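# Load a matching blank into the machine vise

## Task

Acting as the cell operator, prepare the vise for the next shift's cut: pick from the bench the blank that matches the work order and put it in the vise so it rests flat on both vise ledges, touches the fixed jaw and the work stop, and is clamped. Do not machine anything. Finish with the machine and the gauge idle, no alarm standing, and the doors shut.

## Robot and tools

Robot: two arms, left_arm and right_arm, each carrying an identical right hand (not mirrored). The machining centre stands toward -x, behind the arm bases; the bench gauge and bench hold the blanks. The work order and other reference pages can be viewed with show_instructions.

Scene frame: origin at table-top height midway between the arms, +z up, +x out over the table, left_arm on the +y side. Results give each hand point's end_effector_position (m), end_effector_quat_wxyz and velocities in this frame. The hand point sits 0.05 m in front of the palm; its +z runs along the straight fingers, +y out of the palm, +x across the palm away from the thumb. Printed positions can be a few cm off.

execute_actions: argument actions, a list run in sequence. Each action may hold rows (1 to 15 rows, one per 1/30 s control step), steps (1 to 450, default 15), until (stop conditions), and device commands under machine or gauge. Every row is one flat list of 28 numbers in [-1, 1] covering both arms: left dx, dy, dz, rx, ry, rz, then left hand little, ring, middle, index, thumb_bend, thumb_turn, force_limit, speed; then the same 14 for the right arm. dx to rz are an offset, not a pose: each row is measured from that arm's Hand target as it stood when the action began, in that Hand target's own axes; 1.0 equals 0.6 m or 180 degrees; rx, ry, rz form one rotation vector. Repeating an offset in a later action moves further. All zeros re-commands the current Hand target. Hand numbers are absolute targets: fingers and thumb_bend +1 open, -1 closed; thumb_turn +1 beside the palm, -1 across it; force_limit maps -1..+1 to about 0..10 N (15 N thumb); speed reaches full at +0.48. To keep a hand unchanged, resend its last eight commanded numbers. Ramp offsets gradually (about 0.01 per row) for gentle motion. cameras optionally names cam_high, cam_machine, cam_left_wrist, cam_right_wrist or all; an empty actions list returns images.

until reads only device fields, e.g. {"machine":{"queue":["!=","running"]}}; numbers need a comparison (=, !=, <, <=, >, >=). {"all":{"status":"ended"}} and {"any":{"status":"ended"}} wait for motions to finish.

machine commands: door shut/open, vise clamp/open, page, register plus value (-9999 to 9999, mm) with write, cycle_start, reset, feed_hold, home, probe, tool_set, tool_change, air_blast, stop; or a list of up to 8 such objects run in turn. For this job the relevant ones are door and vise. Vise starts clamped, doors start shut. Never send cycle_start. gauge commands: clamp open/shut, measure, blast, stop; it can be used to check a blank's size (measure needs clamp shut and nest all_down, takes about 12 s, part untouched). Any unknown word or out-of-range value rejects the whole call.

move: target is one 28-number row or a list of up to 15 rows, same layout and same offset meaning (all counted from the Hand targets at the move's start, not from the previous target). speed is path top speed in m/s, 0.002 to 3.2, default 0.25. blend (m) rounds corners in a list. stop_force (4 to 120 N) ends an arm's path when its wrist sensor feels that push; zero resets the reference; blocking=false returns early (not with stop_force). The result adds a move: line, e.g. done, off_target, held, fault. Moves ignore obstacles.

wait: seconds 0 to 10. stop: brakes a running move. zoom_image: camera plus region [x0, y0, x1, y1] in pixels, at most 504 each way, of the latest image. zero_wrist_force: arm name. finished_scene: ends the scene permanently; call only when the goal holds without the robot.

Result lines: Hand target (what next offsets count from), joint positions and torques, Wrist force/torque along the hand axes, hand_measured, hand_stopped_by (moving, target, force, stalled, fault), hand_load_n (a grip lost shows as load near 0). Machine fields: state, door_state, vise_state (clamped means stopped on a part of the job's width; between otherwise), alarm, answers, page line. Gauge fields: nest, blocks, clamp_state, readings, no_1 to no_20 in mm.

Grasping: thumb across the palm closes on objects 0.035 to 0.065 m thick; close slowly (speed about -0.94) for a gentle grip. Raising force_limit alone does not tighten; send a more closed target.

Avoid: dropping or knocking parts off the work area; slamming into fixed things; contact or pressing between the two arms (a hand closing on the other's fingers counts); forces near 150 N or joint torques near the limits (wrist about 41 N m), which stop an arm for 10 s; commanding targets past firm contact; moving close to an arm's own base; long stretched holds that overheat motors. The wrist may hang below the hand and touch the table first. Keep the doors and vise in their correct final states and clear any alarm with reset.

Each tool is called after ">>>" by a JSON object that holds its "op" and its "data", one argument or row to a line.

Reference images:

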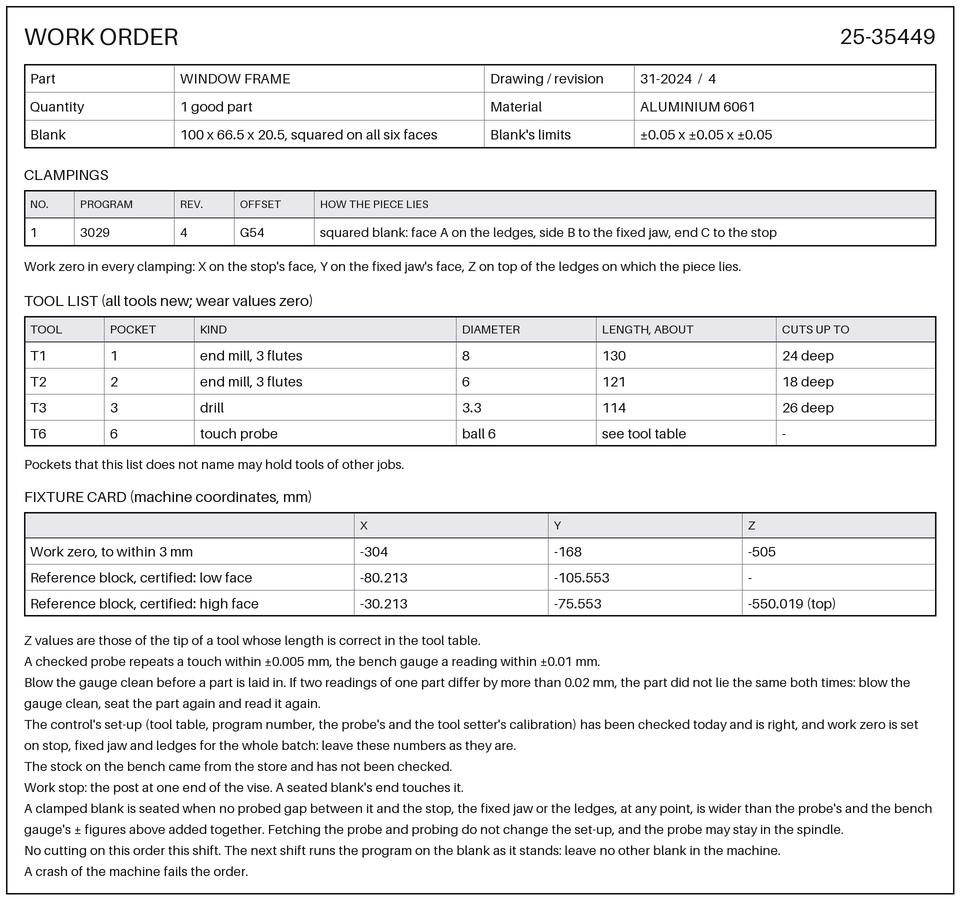

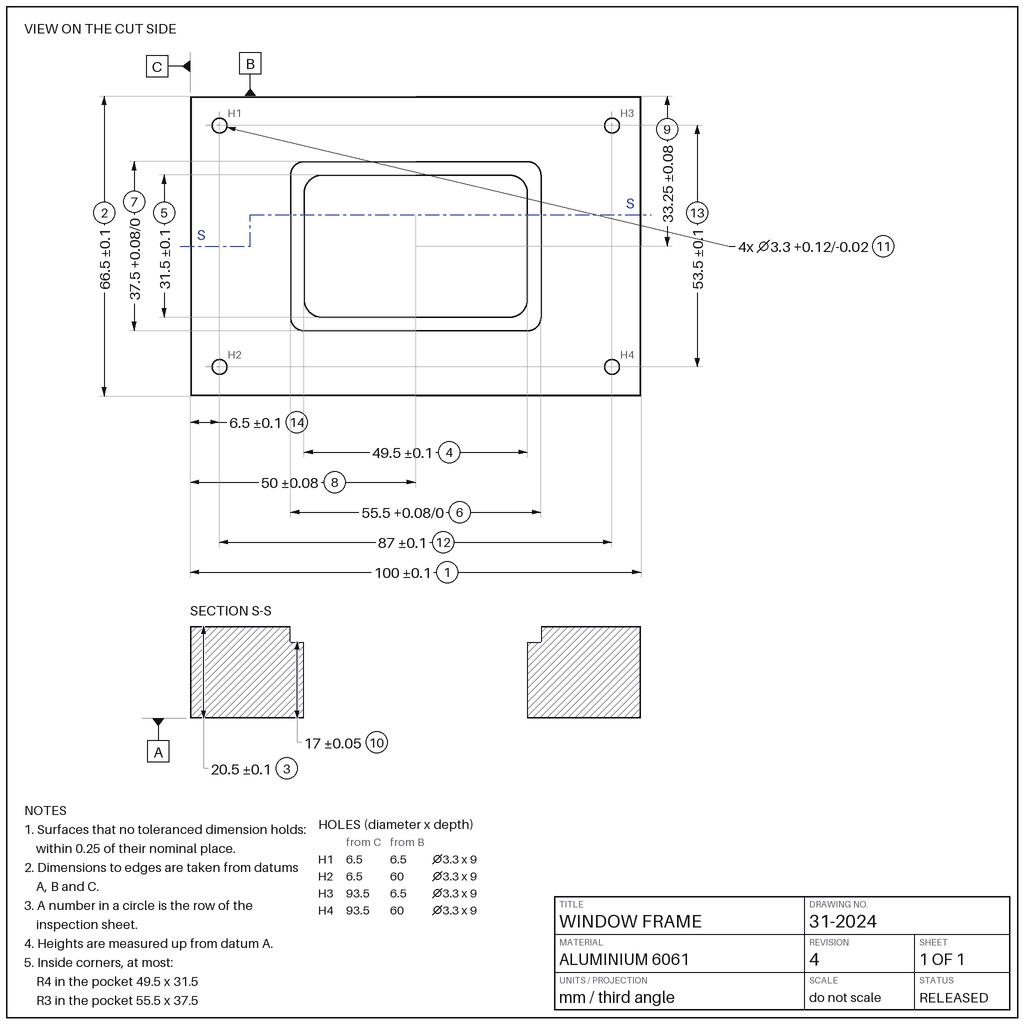

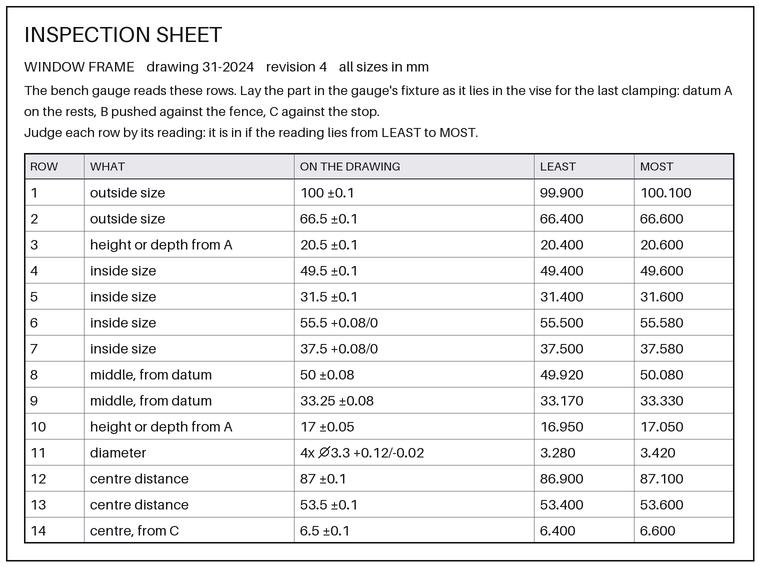

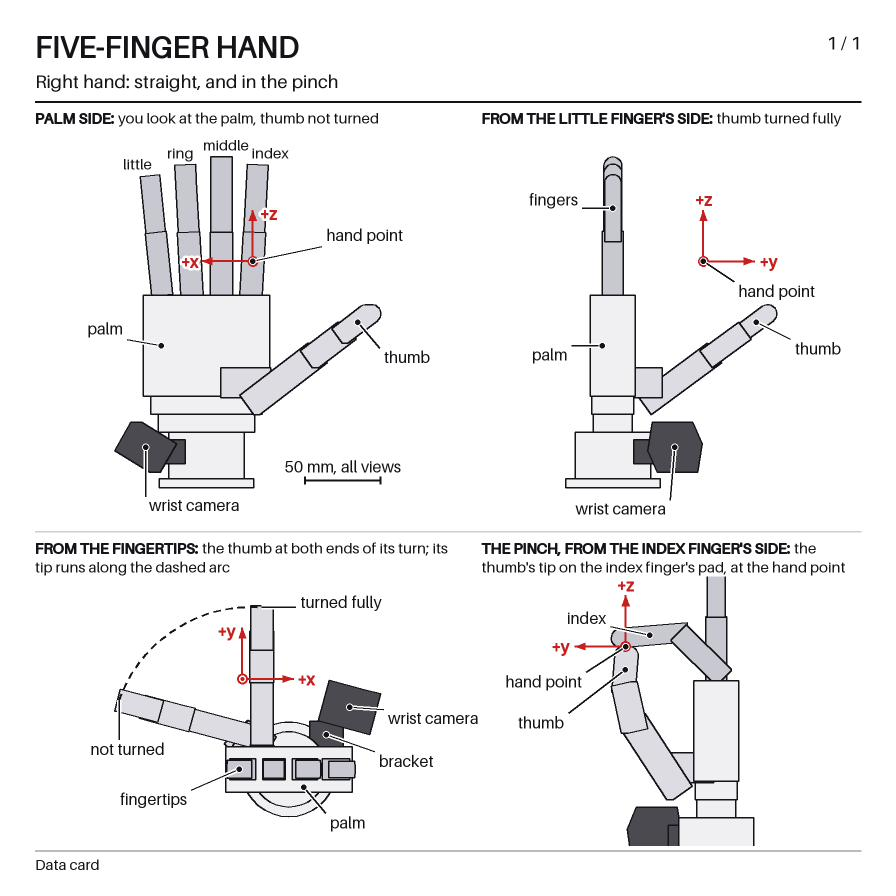

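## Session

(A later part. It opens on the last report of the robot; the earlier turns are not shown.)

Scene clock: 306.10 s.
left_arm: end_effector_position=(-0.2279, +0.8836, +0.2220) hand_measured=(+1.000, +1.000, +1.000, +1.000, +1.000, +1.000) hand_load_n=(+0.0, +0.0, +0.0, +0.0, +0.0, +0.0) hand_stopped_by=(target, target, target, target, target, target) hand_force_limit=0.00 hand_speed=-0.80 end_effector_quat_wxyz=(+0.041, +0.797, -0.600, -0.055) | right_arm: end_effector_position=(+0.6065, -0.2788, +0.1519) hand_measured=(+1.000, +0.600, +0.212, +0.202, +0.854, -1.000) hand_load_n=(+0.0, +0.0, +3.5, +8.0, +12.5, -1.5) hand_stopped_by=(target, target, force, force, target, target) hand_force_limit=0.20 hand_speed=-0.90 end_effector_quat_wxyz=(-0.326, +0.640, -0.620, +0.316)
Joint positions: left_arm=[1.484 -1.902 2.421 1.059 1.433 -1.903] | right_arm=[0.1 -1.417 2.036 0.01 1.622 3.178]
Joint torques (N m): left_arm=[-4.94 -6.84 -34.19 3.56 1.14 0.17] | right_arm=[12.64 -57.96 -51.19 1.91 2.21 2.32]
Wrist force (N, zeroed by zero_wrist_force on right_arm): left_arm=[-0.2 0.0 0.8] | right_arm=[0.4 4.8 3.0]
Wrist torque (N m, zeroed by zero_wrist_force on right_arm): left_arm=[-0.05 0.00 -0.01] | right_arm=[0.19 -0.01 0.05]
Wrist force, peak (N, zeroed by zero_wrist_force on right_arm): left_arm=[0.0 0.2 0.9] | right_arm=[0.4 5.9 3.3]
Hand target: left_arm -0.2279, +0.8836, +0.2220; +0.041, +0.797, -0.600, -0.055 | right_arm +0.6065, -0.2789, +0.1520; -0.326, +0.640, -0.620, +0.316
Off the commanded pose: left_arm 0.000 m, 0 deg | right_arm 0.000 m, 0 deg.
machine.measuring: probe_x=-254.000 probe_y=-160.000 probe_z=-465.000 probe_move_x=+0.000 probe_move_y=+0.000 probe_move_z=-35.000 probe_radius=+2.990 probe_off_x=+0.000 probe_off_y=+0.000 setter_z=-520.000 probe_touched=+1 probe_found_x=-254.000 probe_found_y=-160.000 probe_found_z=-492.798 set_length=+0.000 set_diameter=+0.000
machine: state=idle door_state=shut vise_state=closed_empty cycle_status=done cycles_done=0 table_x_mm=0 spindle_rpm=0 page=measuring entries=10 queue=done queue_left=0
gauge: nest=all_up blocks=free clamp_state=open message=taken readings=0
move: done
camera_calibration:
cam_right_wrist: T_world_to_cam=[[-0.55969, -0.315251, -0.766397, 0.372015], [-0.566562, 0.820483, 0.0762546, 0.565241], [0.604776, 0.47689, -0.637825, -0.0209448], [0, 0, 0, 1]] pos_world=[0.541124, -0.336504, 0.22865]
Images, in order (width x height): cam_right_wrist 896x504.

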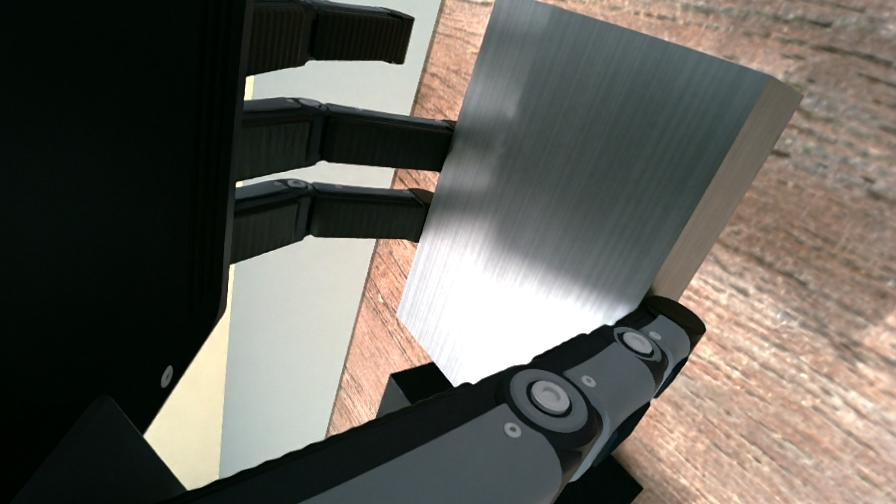

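>>> {"op": "move", "data": {
  "target": [
    [0,0,0,0,0,0,1,1,1,1,1,1,0,-0.8,0,-0.0512,-0.0372,0,0,0,1,0.6,0.1,0.1,0.85,-1,0.2,-0.9],
    [0,0,0,0,0,0,1,1,1,1,1,1,0,-0.8,-0.463,-0.0843,0.0085,0,0.009,0.0065,1,0.6,0.1,0.1,0.85,-1,0.2,-0.9],
    [0,0,0,0,0,0,1,1,1,1,1,1,0,-0.8,-0.463,0.0302,0.0917,0,0.009,0.0065,1,0.6,0.1,0.1,0.85,-1,0.2,-0.9]
  ],
  "speed": [0.12,0.15,0.1],
  "blend": [0.02,0.02,0],
  "cameras": ["cam_right_wrist","cam_high"]
}}

Scene clock: 387.90 s.
left_arm: end_effector_position=(-0.2279, +0.8836, +0.2220) hand_measured=(+1.000, +1.000, +1.000, +1.000, +1.000, +1.000) hand_load_n=(+0.0, +0.0, +0.0, +0.0, +0.0, +0.0) hand_stopped_by=(target, target, target, target, target, target) hand_force_limit=0.00 hand_speed=-0.80 end_effector_quat_wxyz=(+0.041, +0.797, -0.600, -0.055) | right_arm: end_effector_position=(+0.6314, -0.0001, +0.1049) hand_measured=(+1.000, +0.600, +0.212, +0.202, +0.854, -1.000) hand_load_n=(+0.0, +0.0, +3.5, +7.5, +12.0, -1.0) hand_stopped_by=(target, target, force, force, target, target) hand_force_limit=0.20 hand_speed=-0.90 end_effector_quat_wxyz=(-0.320, +0.629, -0.631, +0.322)
Joint positions: left_arm=[1.484 -1.902 2.421 1.059 1.433 -1.903] | right_arm=[0.552 -1.081 1.675 0.112 2.008 3.486]
Joint torques (N m): left_arm=[-4.98 -5.61 -34.31 3.36 1.18 0.02] | right_arm=[19.45 -63.72 -25.94 -0.54 2.29 -2.25]
Wrist force (N, zeroed by zero_wrist_force on right_arm): left_arm=[-0.1 0.4 0.7] | right_arm=[0.1 3.9 3.8]
Wrist torque (N m, zeroed by zero_wrist_force on right_arm): left_arm=[0.02 -0.01 0.01] | right_arm=[0.03 -0.04 0.05]
Wrist force, peak (N, zeroed by zero_wrist_force on right_arm): left_arm=[-0.2 0.4 0.9] | right_arm=[-0.2 6.1 4.8]
Hand target: left_arm -0.2279, +0.8836, +0.2220; +0.041, +0.797, -0.600, -0.055 | right_arm +0.6314, -0.0001, +0.1047; -0.320, +0.629, -0.631, +0.322
Off the commanded pose: left_arm 0.000 m, 0 deg | right_arm 0.000 m, 0 deg.
machine.measuring: probe_x=-254.000 probe_y=-160.000 probe_z=-465.000 probe_move_x=+0.000 probe_move_y=+0.000 probe_move_z=-35.000 probe_radius=+2.990 probe_off_x=+0.000 probe_off_y=+0.000 setter_z=-520.000 probe_touched=+1 probe_found_x=-254.000 probe_found_y=-160.000 probe_found_z=-492.798 set_length=+0.000 set_diameter=+0.000
machine: state=idle door_state=shut vise_state=closed_empty cycle_status=done cycles_done=0 table_x_mm=0 spindle_rpm=0 page=measuring entries=10 queue=done queue_left=0
gauge: nest=all_up blocks=free clamp_state=open message=taken readings=0
move: done; blend cut to 0.019 m at target 1
camera_calibration:
cam_right_wrist: T_world_to_cam=[[-0.570403, -0.295451, -0.766387, 0.444558], [-0.537521, 0.83979, 0.0763143, 0.335861], [0.621057, 0.455479, -0.63783, -0.209182], [0, 0, 0, 1]] pos_world=[0.564023, -0.0554294, 0.18165]
Images, in order (width x height): cam_high 896x504, cam_right_wrist 896x504.

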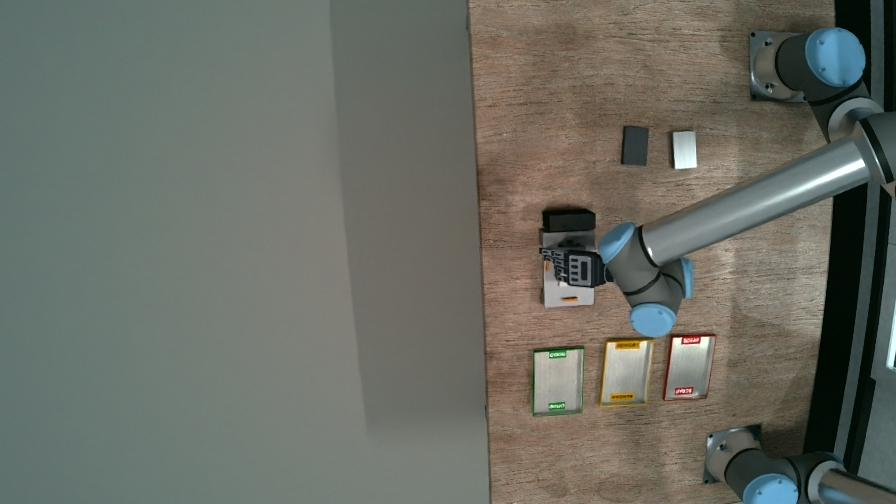

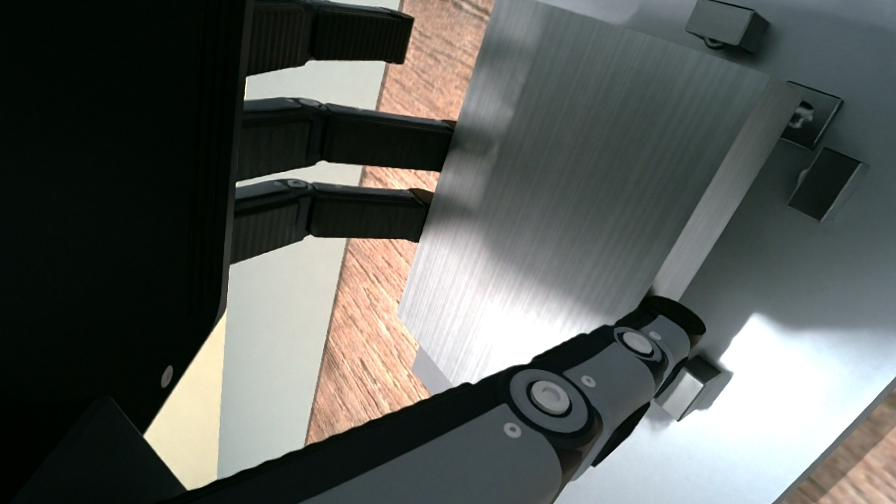

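>>> {"op": "move", "data": {
  "target": [0,0,0,0,0,0,1,1,1,1,1,1,0,-0.8,0,0.0492,0.0317,0,0,0,1,0.6,0.1,0.1,0.85,-1,0.2,-0.9],
  "speed": 0.02,
  "stop_force": 5,
  "cameras": ["cam_right_wrist"]
}}

Scene clock: 417.37 s.
left_arm: end_effector_position=(-0.2279, +0.8836, +0.2220) hand_measured=(+1.000, +1.000, +1.000, +1.000, +1.000, +1.000) hand_load_n=(+0.0, +0.5, +0.0, +0.0, +0.0, +0.0) hand_stopped_by=(target, target, target, target, target, target) hand_force_limit=0.00 hand_speed=-0.80 end_effector_quat_wxyz=(+0.041, +0.797, -0.600, -0.055) | right_arm: end_effector_position=(+0.6302, -0.0001, +0.0831) hand_measured=(+1.000, +0.600, +0.212, +0.202, +0.854, -1.000) hand_load_n=(-0.5, +0.0, +4.0, +7.0, +12.0, -1.0) hand_stopped_by=(target, target, force, force, target, target) hand_force_limit=0.20 hand_speed=-0.90 end_effector_quat_wxyz=(-0.320, +0.629, -0.631, +0.322)
Joint positions: left_arm=[1.484 -1.902 2.421 1.059 1.433 -1.903] | right_arm=[0.553 -1.062 1.69 0.078 2.009 3.487]
Joint torques (N m): left_arm=[-5.08 -7.14 -34.61 3.19 1.06 -0.24] | right_arm=[-0.95 -89.21 -48.98 2.91 -1.8 -0.91]
Wrist force (N, zeroed by zero_wrist_force on right_arm): left_arm=[-0.3 0.4 0.6] | right_arm=[0.0 4.0 4.0]
Wrist torque (N m, zeroed by zero_wrist_force on right_arm): left_arm=[0.02 0.02 -0.01] | right_arm=[0.04 -0.02 0.03]
Wrist force, peak (N, zeroed by zero_wrist_force on right_arm): left_arm=[-0.4 -0.1 0.9] | right_arm=[0.4 4.2 4.8]
Hand target: left_arm -0.2279, +0.8836, +0.2220; +0.041, +0.797, -0.600, -0.055 | right_arm +0.6302, -0.0002, +0.0831; -0.320, +0.629, -0.631, +0.322 (not the last commanded pose)
Off the commanded pose: left_arm 0.000 m, 0 deg | right_arm 0.013 m, 0 deg.
machine.measuring: probe_x=-254.000 probe_y=-160.000 probe_z=-465.000 probe_move_x=+0.000 probe_move_y=+0.000 probe_move_z=-35.000 probe_radius=+2.990 probe_off_x=+0.000 probe_off_y=+0.000 setter_z=-520.000 probe_touched=+1 probe_found_x=-254.000 probe_found_y=-160.000 probe_found_z=-492.798 set_length=+0.000 set_diameter=+0.000
machine: state=idle door_state=shut vise_state=closed_empty cycle_status=done cycles_done=0 table_x_mm=0 spindle_rpm=0 page=measuring entries=10 queue=done queue_left=0
gauge: nest=some_down blocks=free clamp_state=open message=taken readings=0
move: contact (right_arm)
camera_calibration:
cam_right_wrist: T_world_to_cam=[[-0.570421, -0.295534, -0.766342, 0.427164], [-0.537548, 0.839777, 0.0762657, 0.336902], [0.621017, 0.455449, -0.63789, -0.222312], [0, 0, 0, 1]] pos_world=[0.562824, -0.055429, 0.159849]
Images, in order (width x height): cam_right_wrist 896x504.

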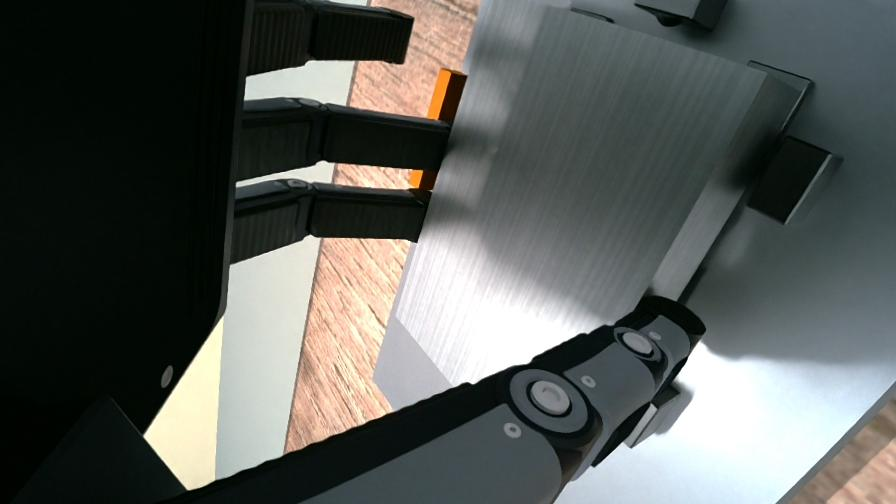

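>>> {"op": "execute_actions", "data": {
  "actions": [
    {"rows":[[0,0,0,0,0,0,1,1,1,1,1,1,0,-0.8,0,0,0,0,0,0,1,0.6,0.35,0.35,0.85,-1,0.2,-0.85]],"steps":45},
    {"rows":[[0,0,0,0,0,0,1,1,1,1,1,1,0,-0.8,0,0,0,0,0,0,1,0.6,0.35,0.35,1,-1,0.2,-0.85]],"steps":45}
  ]
}}

>>> {"op": "move", "data": {
  "target": [0,0,0,0,0,0,1,1,1,1,1,1,0,-0.8,0,-0.1348,-0.098,0,0,0,1,0.6,0.35,0.35,1,-1,0.2,-0.85],
  "speed": 0.08,
  "cameras": ["cam_right_wrist"]
}}

Scene clock: 431.07 s.
left_arm: end_effector_position=(-0.2279, +0.8836, +0.2220) hand_measured=(+1.000, +1.000, +1.000, +1.000, +1.000, +1.000) hand_load_n=(+0.0, +0.0, +0.0, +0.0, +0.0, +0.0) hand_stopped_by=(target, target, target, target, target, target) hand_force_limit=0.00 hand_speed=-0.80 end_effector_quat_wxyz=(+0.041, +0.797, -0.600, -0.055) | right_arm: end_effector_position=(+0.6302, -0.0002, +0.0831) hand_measured=(+1.000, +0.600, +0.350, +0.350, +1.000, -1.000) hand_load_n=(+0.0, +0.0, +0.0, +0.0, +0.0, +0.0) hand_stopped_by=(target, target, target, target, target, target) hand_force_limit=0.20 hand_speed=-0.85 end_effector_quat_wxyz=(-0.320, +0.629, -0.631, +0.322)
Joint positions: left_arm=[1.484 -1.902 2.421 1.059 1.433 -1.903] | right_arm=[0.553 -1.062 1.69 0.078 2.009 3.487]
Joint torques (N m): left_arm=[-4.2 -6.7 -34.31 3.55 1.01 -0.25] | right_arm=[-12.92 -68.12 -25.81 0.41 -1.5 -2.44]
Wrist force (N, zeroed by zero_wrist_force on right_arm): left_arm=[-0.1 0.2 0.6] | right_arm=[-0.1 0.8 2.0]
Wrist torque (N m, zeroed by zero_wrist_force on right_arm): left_arm=[-0.01 0.00 -0.01] | right_arm=[-0.04 0.01 -0.01]
Wrist force, peak (N, zeroed by zero_wrist_force on right_arm): left_arm=[-0.1 -0.2 1.0] | right_arm=[0.2 4.4 4.5]
Hand target: left_arm -0.2279, +0.8836, +0.2220; +0.041, +0.797, -0.600, -0.055 | right_arm +0.6302, -0.0002, +0.0831; -0.320, +0.629, -0.631, +0.322
Off the commanded pose: left_arm 0.000 m, 0 deg | right_arm 0.000 m, 0 deg.
machine.measuring: probe_x=-254.000 probe_y=-160.000 probe_z=-465.000 probe_move_x=+0.000 probe_move_y=+0.000 probe_move_z=-35.000 probe_radius=+2.990 probe_off_x=+0.000 probe_off_y=+0.000 setter_z=-520.000 probe_touched=+1 probe_found_x=-254.000 probe_found_y=-160.000 probe_found_z=-492.798 set_length=+0.000 set_diameter=+0.000
machine: state=idle door_state=shut vise_state=closed_empty cycle_status=done cycles_done=0 table_x_mm=0 spindle_rpm=0 page=measuring entries=10 queue=done queue_left=0
gauge: nest=some_down blocks=free clamp_state=open message=taken readings=0

Scene clock: 432.80 s.
left_arm: end_effector_position=(-0.2279, +0.8836, +0.2220) hand_measured=(+1.000, +1.000, +1.000, +1.000, +1.000, +1.000) hand_load_n=(+0.0, +0.0, +0.0, +0.0, +0.0, +0.0) hand_stopped_by=(target, target, target, target, target, target) hand_force_limit=0.00 hand_speed=-0.80 end_effector_quat_wxyz=(+0.041, +0.797, -0.600, -0.055) | right_arm: end_effector_position=(+0.6301, -0.0001, +0.1829) hand_measured=(+1.000, +0.600, +0.350, +0.350, +1.000, -1.000) hand_load_n=(+0.0, +0.0, +0.5, +0.0, +0.0, +0.0) hand_stopped_by=(target, target, target, target, target, target) hand_force_limit=0.20 hand_speed=-0.85 end_effector_quat_wxyz=(-0.320, +0.629, -0.631, +0.322)
Joint positions: left_arm=[1.484 -1.902 2.421 1.059 1.433 -1.903] | right_arm=[0.553 -1.147 1.619 0.235 2.009 3.487]
Joint torques (N m): left_arm=[-4.31 -6.96 -34.23 3.25 0.99 -0.23] | right_arm=[18.38 -85.12 -49.56 3.25 4 2.81]
Wrist force (N, zeroed by zero_wrist_force on right_arm): left_arm=[-0.1 0.2 0.5] | right_arm=[-0.1 0.7 2.0]
Wrist torque (N m, zeroed by zero_wrist_force on right_arm): left_arm=[-0.01 0.00 -0.01] | right_arm=[-0.07 0.03 0.00]
Wrist force, peak (N, zeroed by zero_wrist_force on right_arm): left_arm=[-0.2 0.0 0.9] | right_arm=[-0.1 1.7 2.3]
Hand target: left_arm -0.2279, +0.8836, +0.2220; +0.041, +0.797, -0.600, -0.055 | right_arm +0.6301, -0.0001, +0.1831; -0.320, +0.629, -0.631, +0.322
Off the commanded pose: left_arm 0.000 m, 0 deg | right_arm 0.000 m, 0 deg.
machine.measuring: probe_x=-254.000 probe_y=-160.000 probe_z=-465.000 probe_move_x=+0.000 probe_move_y=+0.000 probe_move_z=-35.000 probe_radius=+2.990 probe_off_x=+0.000 probe_off_y=+0.000 setter_z=-520.000 probe_touched=+1 probe_found_x=-254.000 probe_found_y=-160.000 probe_found_z=-492.798 set_length=+0.000 set_diameter=+0.000
machine: state=idle door_state=shut vise_state=closed_empty cycle_status=done cycles_done=0 table_x_mm=0 spindle_rpm=0 page=measuring entries=10 queue=done queue_left=0
gauge: nest=some_down blocks=free clamp_state=open message=taken readings=0
move: done
camera_calibration:
cam_right_wrist: T_world_to_cam=[[-0.570379, -0.295599, -0.766348, 0.50362], [-0.537592, 0.839755, 0.076206, 0.329329], [0.621018, 0.455448, -0.63789, -0.158651], [0, 0, 0, 1]] pos_world=[0.562823, -0.0554287, 0.259649]
Images, in order (width x height): cam_right_wrist 896x504.

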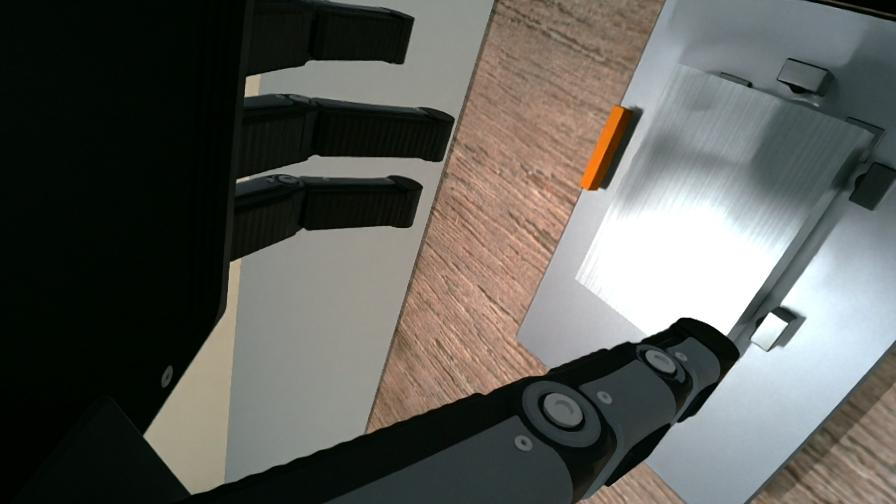

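>>> {"op": "execute_actions", "data": {
  "actions": [
    {"gauge":{"clamp":"shut"},"machine":[{"vise":"open"},{"air_blast":true}],"steps":150,"until":{"gauge":{"clamp_state":"shut","nest":"all_down"}}},
    {"gauge":{"measure":true},"steps":450,"until":{"gauge":{"readings":[">",0]}}}
  ]
}}

Scene clock: 455.67 s.
left_arm: end_effector_position=(-0.2279, +0.8836, +0.2220) hand_measured=(+1.000, +1.000, +1.000, +1.000, +1.000, +1.000) hand_load_n=(+0.0, +0.0, +0.0, +0.0, +0.0, +0.0) hand_stopped_by=(target, target, target, target, target, target) hand_force_limit=0.00 hand_speed=-0.80 end_effector_quat_wxyz=(+0.041, +0.797, -0.600, -0.055) | right_arm: end_effector_position=(+0.6301, -0.0001, +0.1831) hand_measured=(+1.000, +0.600, +0.350, +0.350, +1.000, -1.000) hand_load_n=(+0.0, +0.0, +0.0, +0.0, +0.0, +0.0) hand_stopped_by=(target, target, target, target, target, target) hand_force_limit=0.20 hand_speed=-0.85 end_effector_quat_wxyz=(-0.320, +0.629, -0.631, +0.322)
Joint positions: left_arm=[1.484 -1.902 2.421 1.059 1.433 -1.903] | right_arm=[0.553 -1.147 1.618 0.235 2.009 3.487]
Joint torques (N m): left_arm=[-3.63 -6.37 -34.38 3.14 0.97 -0.22] | right_arm=[19.55 -76.38 -50.68 3.5 3.35 3.1]
Wrist force (N, zeroed by zero_wrist_force on right_arm): left_arm=[-0.3 0.2 0.8] | right_arm=[-0.1 1.4 1.8]
Wrist torque (N m, zeroed by zero_wrist_force on right_arm): left_arm=[-0.02 0.01 -0.01] | right_arm=[0.05 0.03 0.02]
Wrist force, peak (N, zeroed by zero_wrist_force on right_arm): left_arm=[-0.4 0.1 1.0] | right_arm=[0.3 1.4 2.3]
Hand target: left_arm -0.2279, +0.8836, +0.2220; +0.041, +0.797, -0.600, -0.055 | right_arm +0.6301, -0.0001, +0.1831; -0.320, +0.629, -0.631, +0.322
Off the commanded pose: left_arm 0.000 m, 0 deg | right_arm 0.000 m, 0 deg.
machine.measuring: probe_x=-254.000 probe_y=-160.000 probe_z=-465.000 probe_move_x=+0.000 probe_move_y=+0.000 probe_move_z=-35.000 probe_radius=+2.990 probe_off_x=+0.000 probe_off_y=+0.000 setter_z=-520.000 probe_touched=+1 probe_found_x=-254.000 probe_found_y=-160.000 probe_found_z=-492.798 set_length=+0.000 set_diameter=+0.000
machine: state=idle door_state=shut vise_state=open cycle_status=done cycles_done=0 table_x_mm=0 spindle_rpm=0 page=measuring entries=11 queue=done queue_left=0
gauge: nest=all_down blocks=all clamp_state=shut message=taken readings=1 no_1=100.016 no_2=66.518 no_3=20.490 no_10=20.494

>>> {"op": "execute_actions", "data": {
  "actions": [
    {"machine":{"door":"open"},"steps":200,"until":{"machine":{"door_state":"open"}}}
  ],
  "cameras": ["all"]
}}

Scene clock: 481.27 s.
left_arm: end_effector_position=(-0.2279, +0.8836, +0.2220) hand_measured=(+1.000, +1.000, +1.000, +1.000, +1.000, +1.000) hand_load_n=(+0.0, +0.0, +0.0, +0.0, +0.0, +0.0) hand_stopped_by=(target, target, target, target, target, target) hand_force_limit=0.00 hand_speed=-0.80 end_effector_quat_wxyz=(+0.041, +0.797, -0.600, -0.055) | right_arm: end_effector_position=(+0.6301, -0.0001, +0.1831) hand_measured=(+1.000, +0.600, +0.350, +0.350, +1.000, -1.000) hand_load_n=(+0.0, +0.0, +0.0, +0.0, +0.0, +0.0) hand_stopped_by=(target, target, target, target, target, target) hand_force_limit=0.20 hand_speed=-0.85 end_effector_quat_wxyz=(-0.320, +0.629, -0.631, +0.322)
Joint positions: left_arm=[1.484 -1.902 2.421 1.059 1.433 -1.903] | right_arm=[0.553 -1.147 1.618 0.235 2.009 3.487]
Joint torques (N m): left_arm=[-3.22 -5.58 -34.24 2.99 1.03 -0.21] | right_arm=[19.37 -65.38 -51.19 3.22 3.52 1.94]
Wrist force (N, zeroed by zero_wrist_force on right_arm): left_arm=[-0.1 0.1 0.6] | right_arm=[0.1 1.5 2.0]
Wrist torque (N m, zeroed by zero_wrist_force on right_arm): left_arm=[-0.03 0.00 -0.01] | right_arm=[0.05 0.00 0.04]
Wrist force, peak (N, zeroed by zero_wrist_force on right_arm): left_arm=[-0.3 0.1 1.0] | right_arm=[-0.2 1.8 2.1]
Hand target: left_arm -0.2279, +0.8836, +0.2220; +0.041, +0.797, -0.600, -0.055 | right_arm +0.6301, -0.0001, +0.1831; -0.320, +0.629, -0.631, +0.322
Off the commanded pose: left_arm 0.000 m, 0 deg | right_arm 0.000 m, 0 deg.
machine.measuring: probe_x=-254.000 probe_y=-160.000 probe_z=-465.000 probe_move_x=+0.000 probe_move_y=+0.000 probe_move_z=-35.000 probe_radius=+2.990 probe_off_x=+0.000 probe_off_y=+0.000 setter_z=-520.000 probe_touched=+1 probe_found_x=-254.000 probe_found_y=-160.000 probe_found_z=-492.798 set_length=+0.000 set_diameter=+0.000
machine: state=idle door_state=open vise_state=open cycle_status=done cycles_done=0 table_x_mm=0 spindle_rpm=0 page=measuring entries=11 queue=running queue_left=0
gauge: nest=all_down blocks=all clamp_state=shut message=taken readings=1 no_1=100.016 no_2=66.518 no_3=20.490 no_10=20.494
camera_calibration:
cam_right_wrist: T_world_to_cam=[[-0.570379, -0.295599, -0.766348, 0.503696], [-0.537592, 0.839755, 0.076206, 0.329321], [0.621018, 0.455448, -0.63789, -0.158587], [0, 0, 0, 1]] pos_world=[0.562823, -0.0554287, 0.259749]

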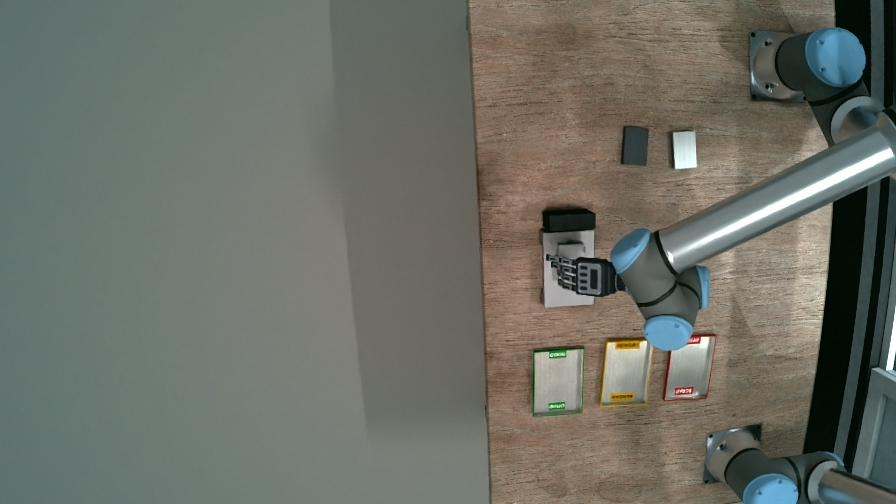

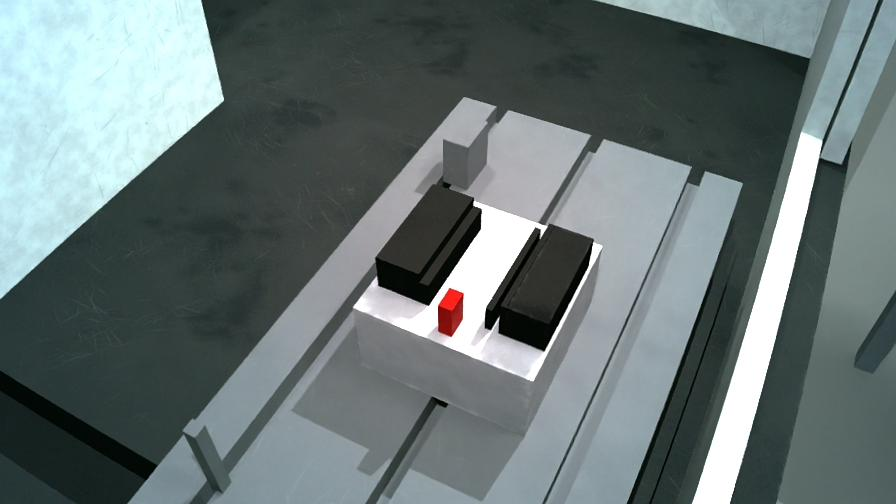

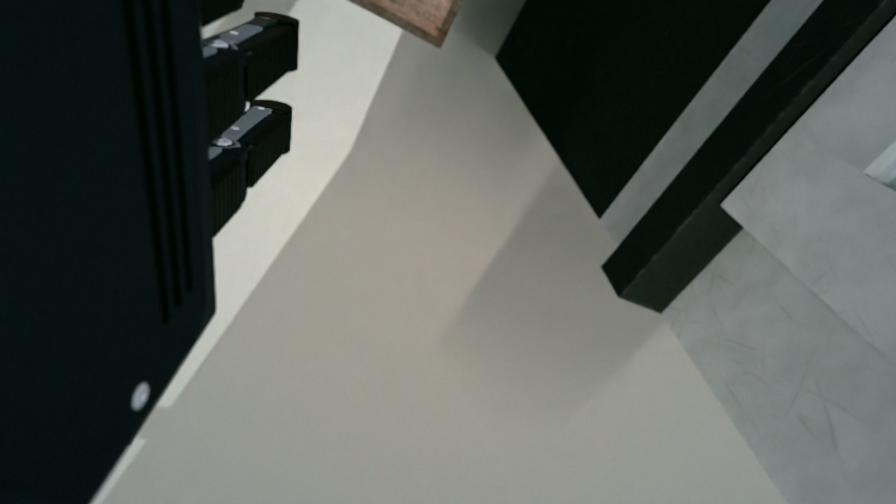

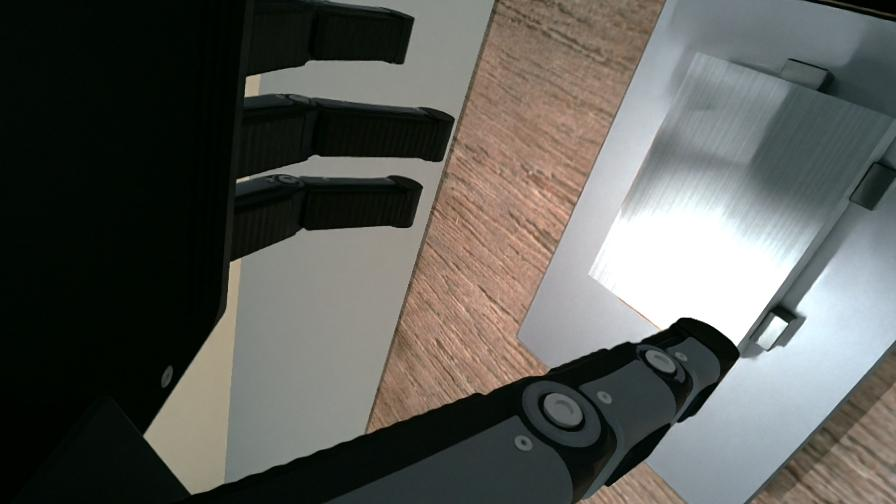

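>>> {"op": "move", "data": {
  "target": [
    [0,0,0,0,0,0,1,1,1,1,1,1,0,-0.8,-0.0833,-0.1837,-0.5043,0,-0.1798,-0.1307,1,0.6,0.35,0.35,1,-1,0.2,-0.85],
    [0,0,0,0,0,0,1,1,1,1,1,1,0,-0.8,-0.2,0.1103,-0.9088,0,-0.4045,-0.294,1,0.6,0.35,0.35,1,-1,0.2,-0.85]
  ],
  "speed": 0.35,
  "blend": [0.08,0],
  "cameras": ["cam_right_wrist","cam_high"]
}}

Scene clock: 526.77 s.
left_arm: end_effector_position=(-0.2279, +0.8836, +0.2220) hand_measured=(+1.000, +1.000, +1.000, +1.000, +1.000, +1.000) hand_load_n=(+0.0, +0.0, +0.0, +0.0, +0.0, +0.5) hand_stopped_by=(target, target, target, target, target, target) hand_force_limit=0.00 hand_speed=-0.80 end_effector_quat_wxyz=(+0.041, +0.797, -0.600, -0.055) | right_arm: end_effector_position=(+0.1505, +0.1214, +0.4498) hand_measured=(+1.000, +0.600, +0.350, +0.350, +1.000, -1.000) hand_load_n=(+0.0, +0.0, +0.0, +0.0, +0.0, +0.0) hand_stopped_by=(target, target, target, target, target, target) hand_force_limit=0.20 hand_speed=-0.85 end_effector_quat_wxyz=(-0.453, +0.891, -0.001, +0.001)
Joint positions: left_arm=[1.484 -1.902 2.421 1.059 1.433 -1.903] | right_arm=[0.799 -1.55 1.644 0.701 0.97 2.619]
Joint torques (N m): left_arm=[-3.03 -6.5 -34.09 3.06 0.93 -0.34] | right_arm=[19.77 -29.91 -55.58 4.6 -3.66 -2.63]
Wrist force (N, zeroed by zero_wrist_force on right_arm): left_arm=[0.1 0.3 0.7] | right_arm=[0.5 0.9 1.5]
Wrist torque (N m, zeroed by zero_wrist_force on right_arm): left_arm=[-0.01 -0.03 0.01] | right_arm=[0.02 -0.09 0.48]
Wrist force, peak (N, zeroed by zero_wrist_force on right_arm): left_arm=[-0.3 0.0 1.1] | right_arm=[0.2 1.5 3.5]
Hand target: left_arm -0.2279, +0.8836, +0.2220; +0.041, +0.797, -0.600, -0.055 | right_arm +0.1503, +0.1214, +0.4497; -0.453, +0.891, -0.001, +0.001
Off the commanded pose: left_arm 0.000 m, 0 deg | right_arm 0.000 m, 0 deg.
machine.measuring: probe_x=-254.000 probe_y=-160.000 probe_z=-465.000 probe_move_x=+0.000 probe_move_y=+0.000 probe_move_z=-35.000 probe_radius=+2.990 probe_off_x=+0.000 probe_off_y=+0.000 setter_z=-520.000 probe_touched=+1 probe_found_x=-254.000 probe_found_y=-160.000 probe_found_z=-492.798 set_length=+0.000 set_diameter=+0.000
machine: state=idle door_state=open vise_state=open cycle_status=done cycles_done=0 table_x_mm=0 spindle_rpm=0 page=measuring entries=11 queue=done queue_left=0
gauge: nest=all_down blocks=all clamp_state=shut message=taken readings=1 no_1=100.016 no_2=66.518 no_3=20.490 no_10=20.494
move: done
camera_calibration:
cam_right_wrist: T_world_to_cam=[[0.294928, -0.571708, -0.765616, 0.373371], [-0.839869, -0.53721, 0.0776186, 0.16108], [-0.455672, 0.620125, -0.638599, 0.396476], [0, 0, 0, 1]] pos_world=[0.205832, 0.0541287, 0.526545]
Images, in order (width x height): cam_high 896x504, cam_right_wrist 896x504.

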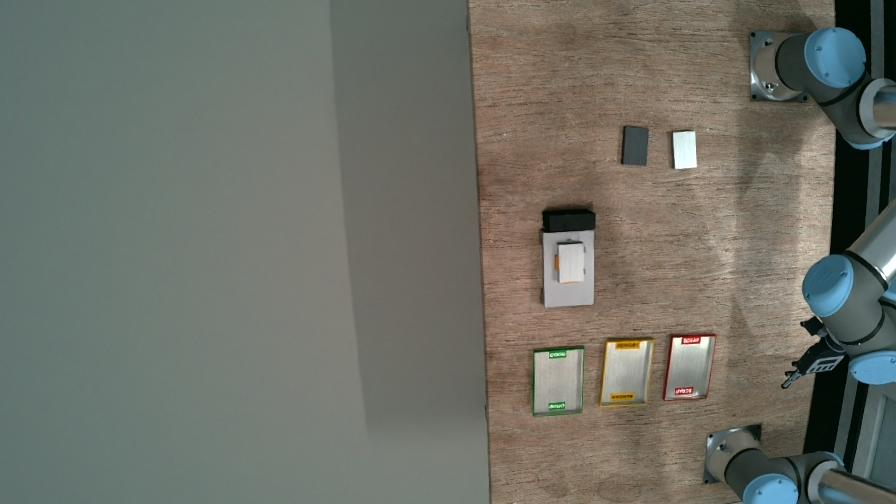

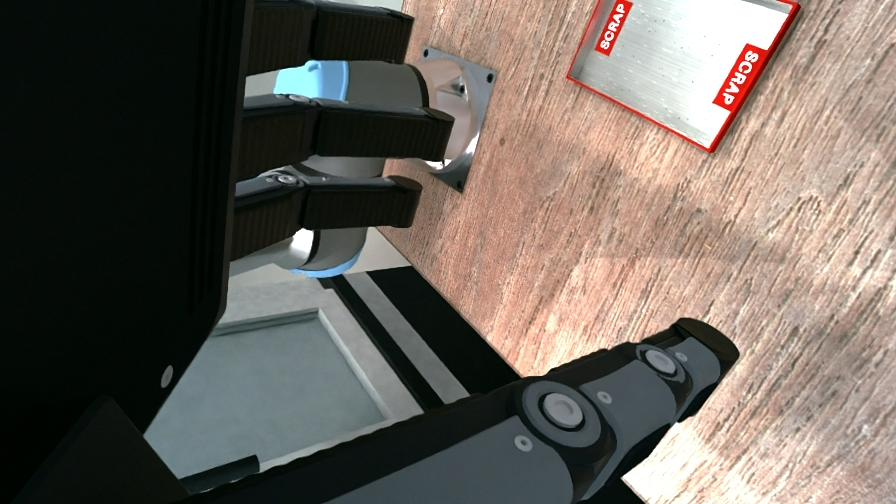

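>>> {"op": "move", "data": {
  "target": [0,0,0,0,0,0,1,1,1,1,1,1,0,-0.8,-0.5,0.0686,-0.0944,0,-0.2697,-0.196,1,0.6,0.35,0.35,1,-1,0.2,-0.85],
  "speed": 0.3,
  "cameras": ["cam_right_wrist","cam_machine"]
}}

Scene clock: 537.20 s.
left_arm: end_effector_position=(-0.2279, +0.8836, +0.2220) hand_measured=(+1.000, +1.000, +1.000, +1.000, +1.000, +1.000) hand_load_n=(+0.5, +0.0, +0.0, +0.0, +0.0, +0.0) hand_stopped_by=(target, target, target, target, target, target) hand_force_limit=0.00 hand_speed=-0.80 end_effector_quat_wxyz=(+0.041, +0.797, -0.600, -0.055) | right_arm: end_effector_position=(-0.1498, +0.0521, +0.4497) hand_measured=(+1.000, +0.600, +0.350, +0.350, +1.000, -1.000) hand_load_n=(+0.0, +0.0, +0.0, +0.0, +0.0, +0.0) hand_stopped_by=(target, target, target, target, target, target) hand_force_limit=0.20 hand_speed=-0.85 end_effector_quat_wxyz=(-0.393, +0.772, +0.445, -0.227)
Joint positions: left_arm=[1.484 -1.902 2.421 1.059 1.433 -1.903] | right_arm=[1.116 -1.474 1.693 1.262 0.632 1.682]
Joint torques (N m): left_arm=[-4.14 -6.44 -34.2 2.86 1.02 -0.65] | right_arm=[20.63 -29.27 -51.99 6.09 -4.54 -2.72]
Wrist force (N, zeroed by zero_wrist_force on right_arm): left_arm=[0.0 0.1 0.8] | right_arm=[-0.1 1.8 1.7]
Wrist torque (N m, zeroed by zero_wrist_force on right_arm): left_arm=[-0.04 -0.02 0.00] | right_arm=[0.16 0.01 0.38]
Wrist force, peak (N, zeroed by zero_wrist_force on right_arm): left_arm=[-0.4 0.3 1.0] | right_arm=[-0.5 1.7 2.3]
Hand target: left_arm -0.2279, +0.8836, +0.2220; +0.041, +0.797, -0.600, -0.055 | right_arm -0.1499, +0.0521, +0.4497; -0.393, +0.772, +0.445, -0.227
Off the commanded pose: left_arm 0.000 m, 0 deg | right_arm 0.000 m, 0 deg.
machine.measuring: probe_x=-254.000 probe_y=-160.000 probe_z=-465.000 probe_move_x=+0.000 probe_move_y=+0.000 probe_move_z=-35.000 probe_radius=+2.990 probe_off_x=+0.000 probe_off_y=+0.000 setter_z=-520.000 probe_touched=+1 probe_found_x=-254.000 probe_found_y=-160.000 probe_found_z=-492.798 set_length=+0.000 set_diameter=+0.000
machine: state=idle door_state=open vise_state=open cycle_status=done cycles_done=0 table_x_mm=0 spindle_rpm=0 page=measuring entries=11 queue=done queue_left=0
gauge: nest=all_down blocks=all clamp_state=shut message=taken readings=1 no_1=100.016 no_2=66.518 no_3=20.490 no_10=20.494
move: done
camera_calibration:
cam_right_wrist: T_world_to_cam=[[0.642024, -0.0310072, -0.766057, 0.446332], [0.0456729, -0.99586, 0.0785868, 0.0278857], [-0.765323, -0.0854426, -0.63795, 0.292694], [0, 0, 0, 1]] pos_world=[-0.0638245, 0.0666183, 0.526449]
Images, in order (width x height): cam_machine 896x504, cam_right_wrist 896x504.

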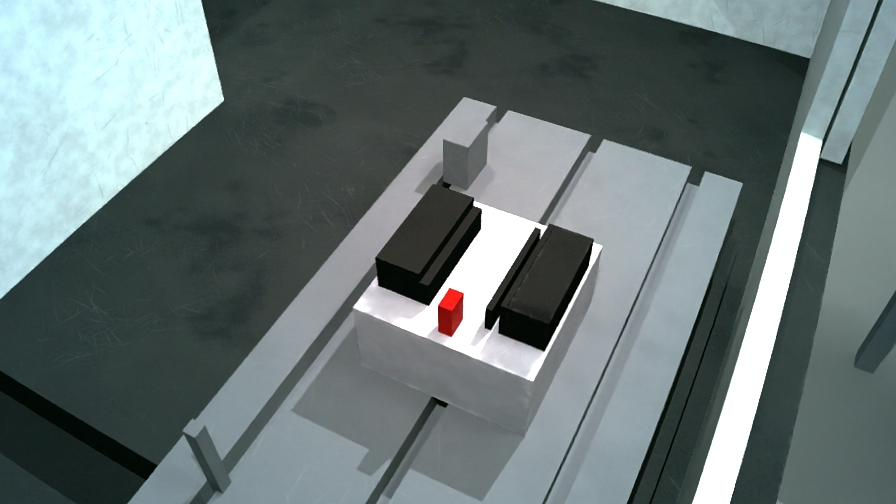

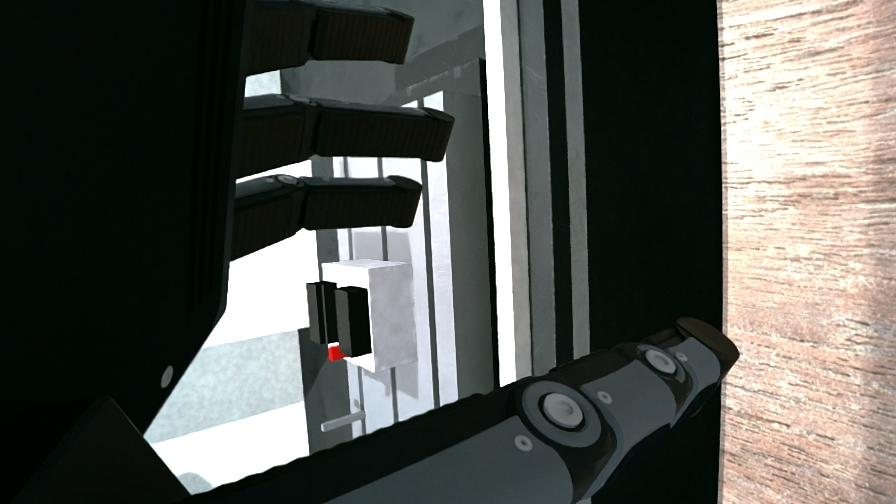

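>>> {"op": "move", "data": {
  "target": [0,0,0,0,0,0,1,1,1,1,1,1,0,-0.8,-0.325,-0.1885,0.3447,0,-0.1348,-0.098,1,0.6,0.35,0.35,1,-1,0.2,-0.85],
  "speed": 0.3,
  "cameras": ["cam_machine","cam_right_wrist"]
}}

Scene clock: 598.53 s.
left_arm: end_effector_position=(-0.2279, +0.8836, +0.2220) hand_measured=(+1.000, +1.000, +1.000, +1.000, +1.000, +1.000) hand_load_n=(+0.0, +0.0, +0.0, -0.5, +0.0, +0.0) hand_stopped_by=(target, target, target, target, target, target) hand_force_limit=0.00 hand_speed=-0.80 end_effector_quat_wxyz=(+0.041, +0.797, -0.600, -0.055) | right_arm: end_effector_position=(-0.4498, +0.0007, +0.4195) hand_measured=(+1.000, +0.600, +0.350, +0.350, +1.000, -1.000) hand_load_n=(+0.0, +0.0, +0.0, -0.5, +0.0, +0.5) hand_stopped_by=(target, target, target, target, target, target) hand_force_limit=0.20 hand_speed=-0.85 end_effector_quat_wxyz=(-0.321, +0.631, +0.629, -0.321)
Joint positions: left_arm=[1.484 -1.902 2.421 1.059 1.433 -1.903] | right_arm=[1.666 -1.327 1.566 1.207 0.635 1.727]
Joint torques (N m): left_arm=[-3.96 -6.41 -34.5 2.92 1.02 -0.39] | right_arm=[19.35 -44.49 -53.78 1.68 1.46 3.58]
Wrist force (N, zeroed by zero_wrist_force on right_arm): left_arm=[-0.2 0.2 0.9] | right_arm=[0.6 1.6 1.5]
Wrist torque (N m, zeroed by zero_wrist_force on right_arm): left_arm=[-0.04 0.01 -0.01] | right_arm=[0.11 -0.03 0.02]
Wrist force, peak (N, zeroed by zero_wrist_force on right_arm): left_arm=[-0.4 0.1 1.2] | right_arm=[0.3 1.2 3.2]
Hand target: left_arm -0.2279, +0.8836, +0.2220; +0.041, +0.797, -0.600, -0.055 | right_arm -0.4499, +0.0008, +0.4195; -0.321, +0.631, +0.629, -0.321
Off the commanded pose: left_arm 0.000 m, 0 deg | right_arm 0.000 m, 0 deg.
machine.measuring: probe_x=-254.000 probe_y=-160.000 probe_z=-465.000 probe_move_x=+0.000 probe_move_y=+0.000 probe_move_z=-35.000 probe_radius=+2.990 probe_off_x=+0.000 probe_off_y=+0.000 setter_z=-520.000 probe_touched=+1 probe_found_x=-254.000 probe_found_y=-160.000 probe_found_z=-492.798 set_length=+0.000 set_diameter=+0.000
machine: state=idle door_state=open vise_state=open cycle_status=done cycles_done=0 table_x_mm=0 spindle_rpm=0 page=measuring entries=11 queue=done queue_left=0
gauge: nest=all_down blocks=all clamp_state=shut message=taken readings=1 no_1=100.016 no_2=66.518 no_3=20.490 no_10=20.494
move: done
camera_calibration:
cam_right_wrist: T_world_to_cam=[[0.571069, 0.294016, -0.766443, 0.582187], [0.537672, -0.839485, 0.0785787, 0.213894], [-0.620314, -0.456968, -0.637488, 0.104702], [0, 0, 0, 1]] pos_world=[-0.382526, 0.0562343, 0.496152]
Images, in order (width x height): cam_machine 896x504, cam_right_wrist 896x504.

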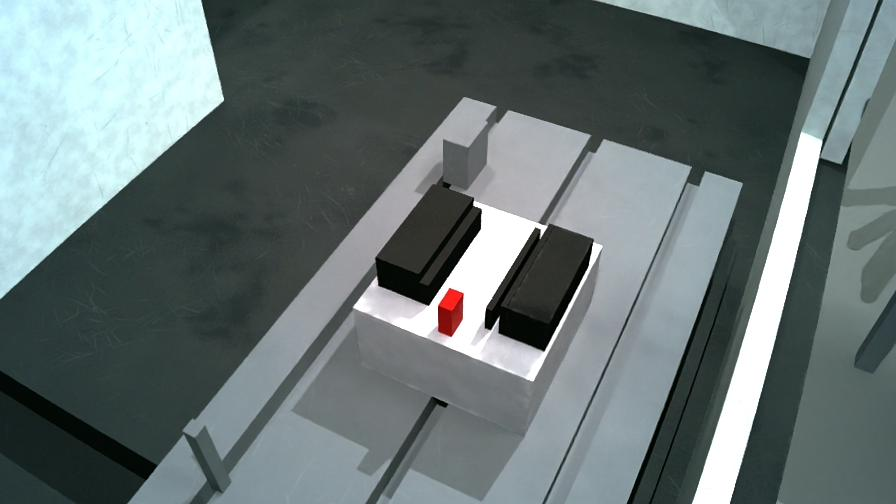

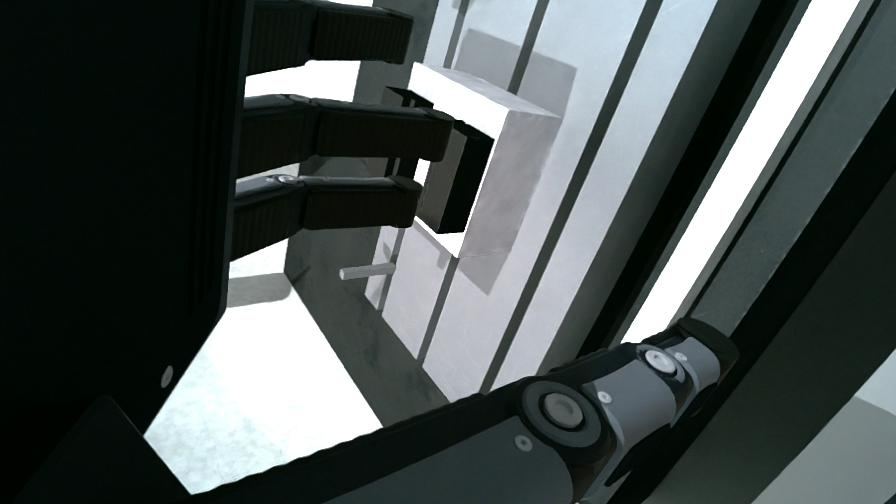

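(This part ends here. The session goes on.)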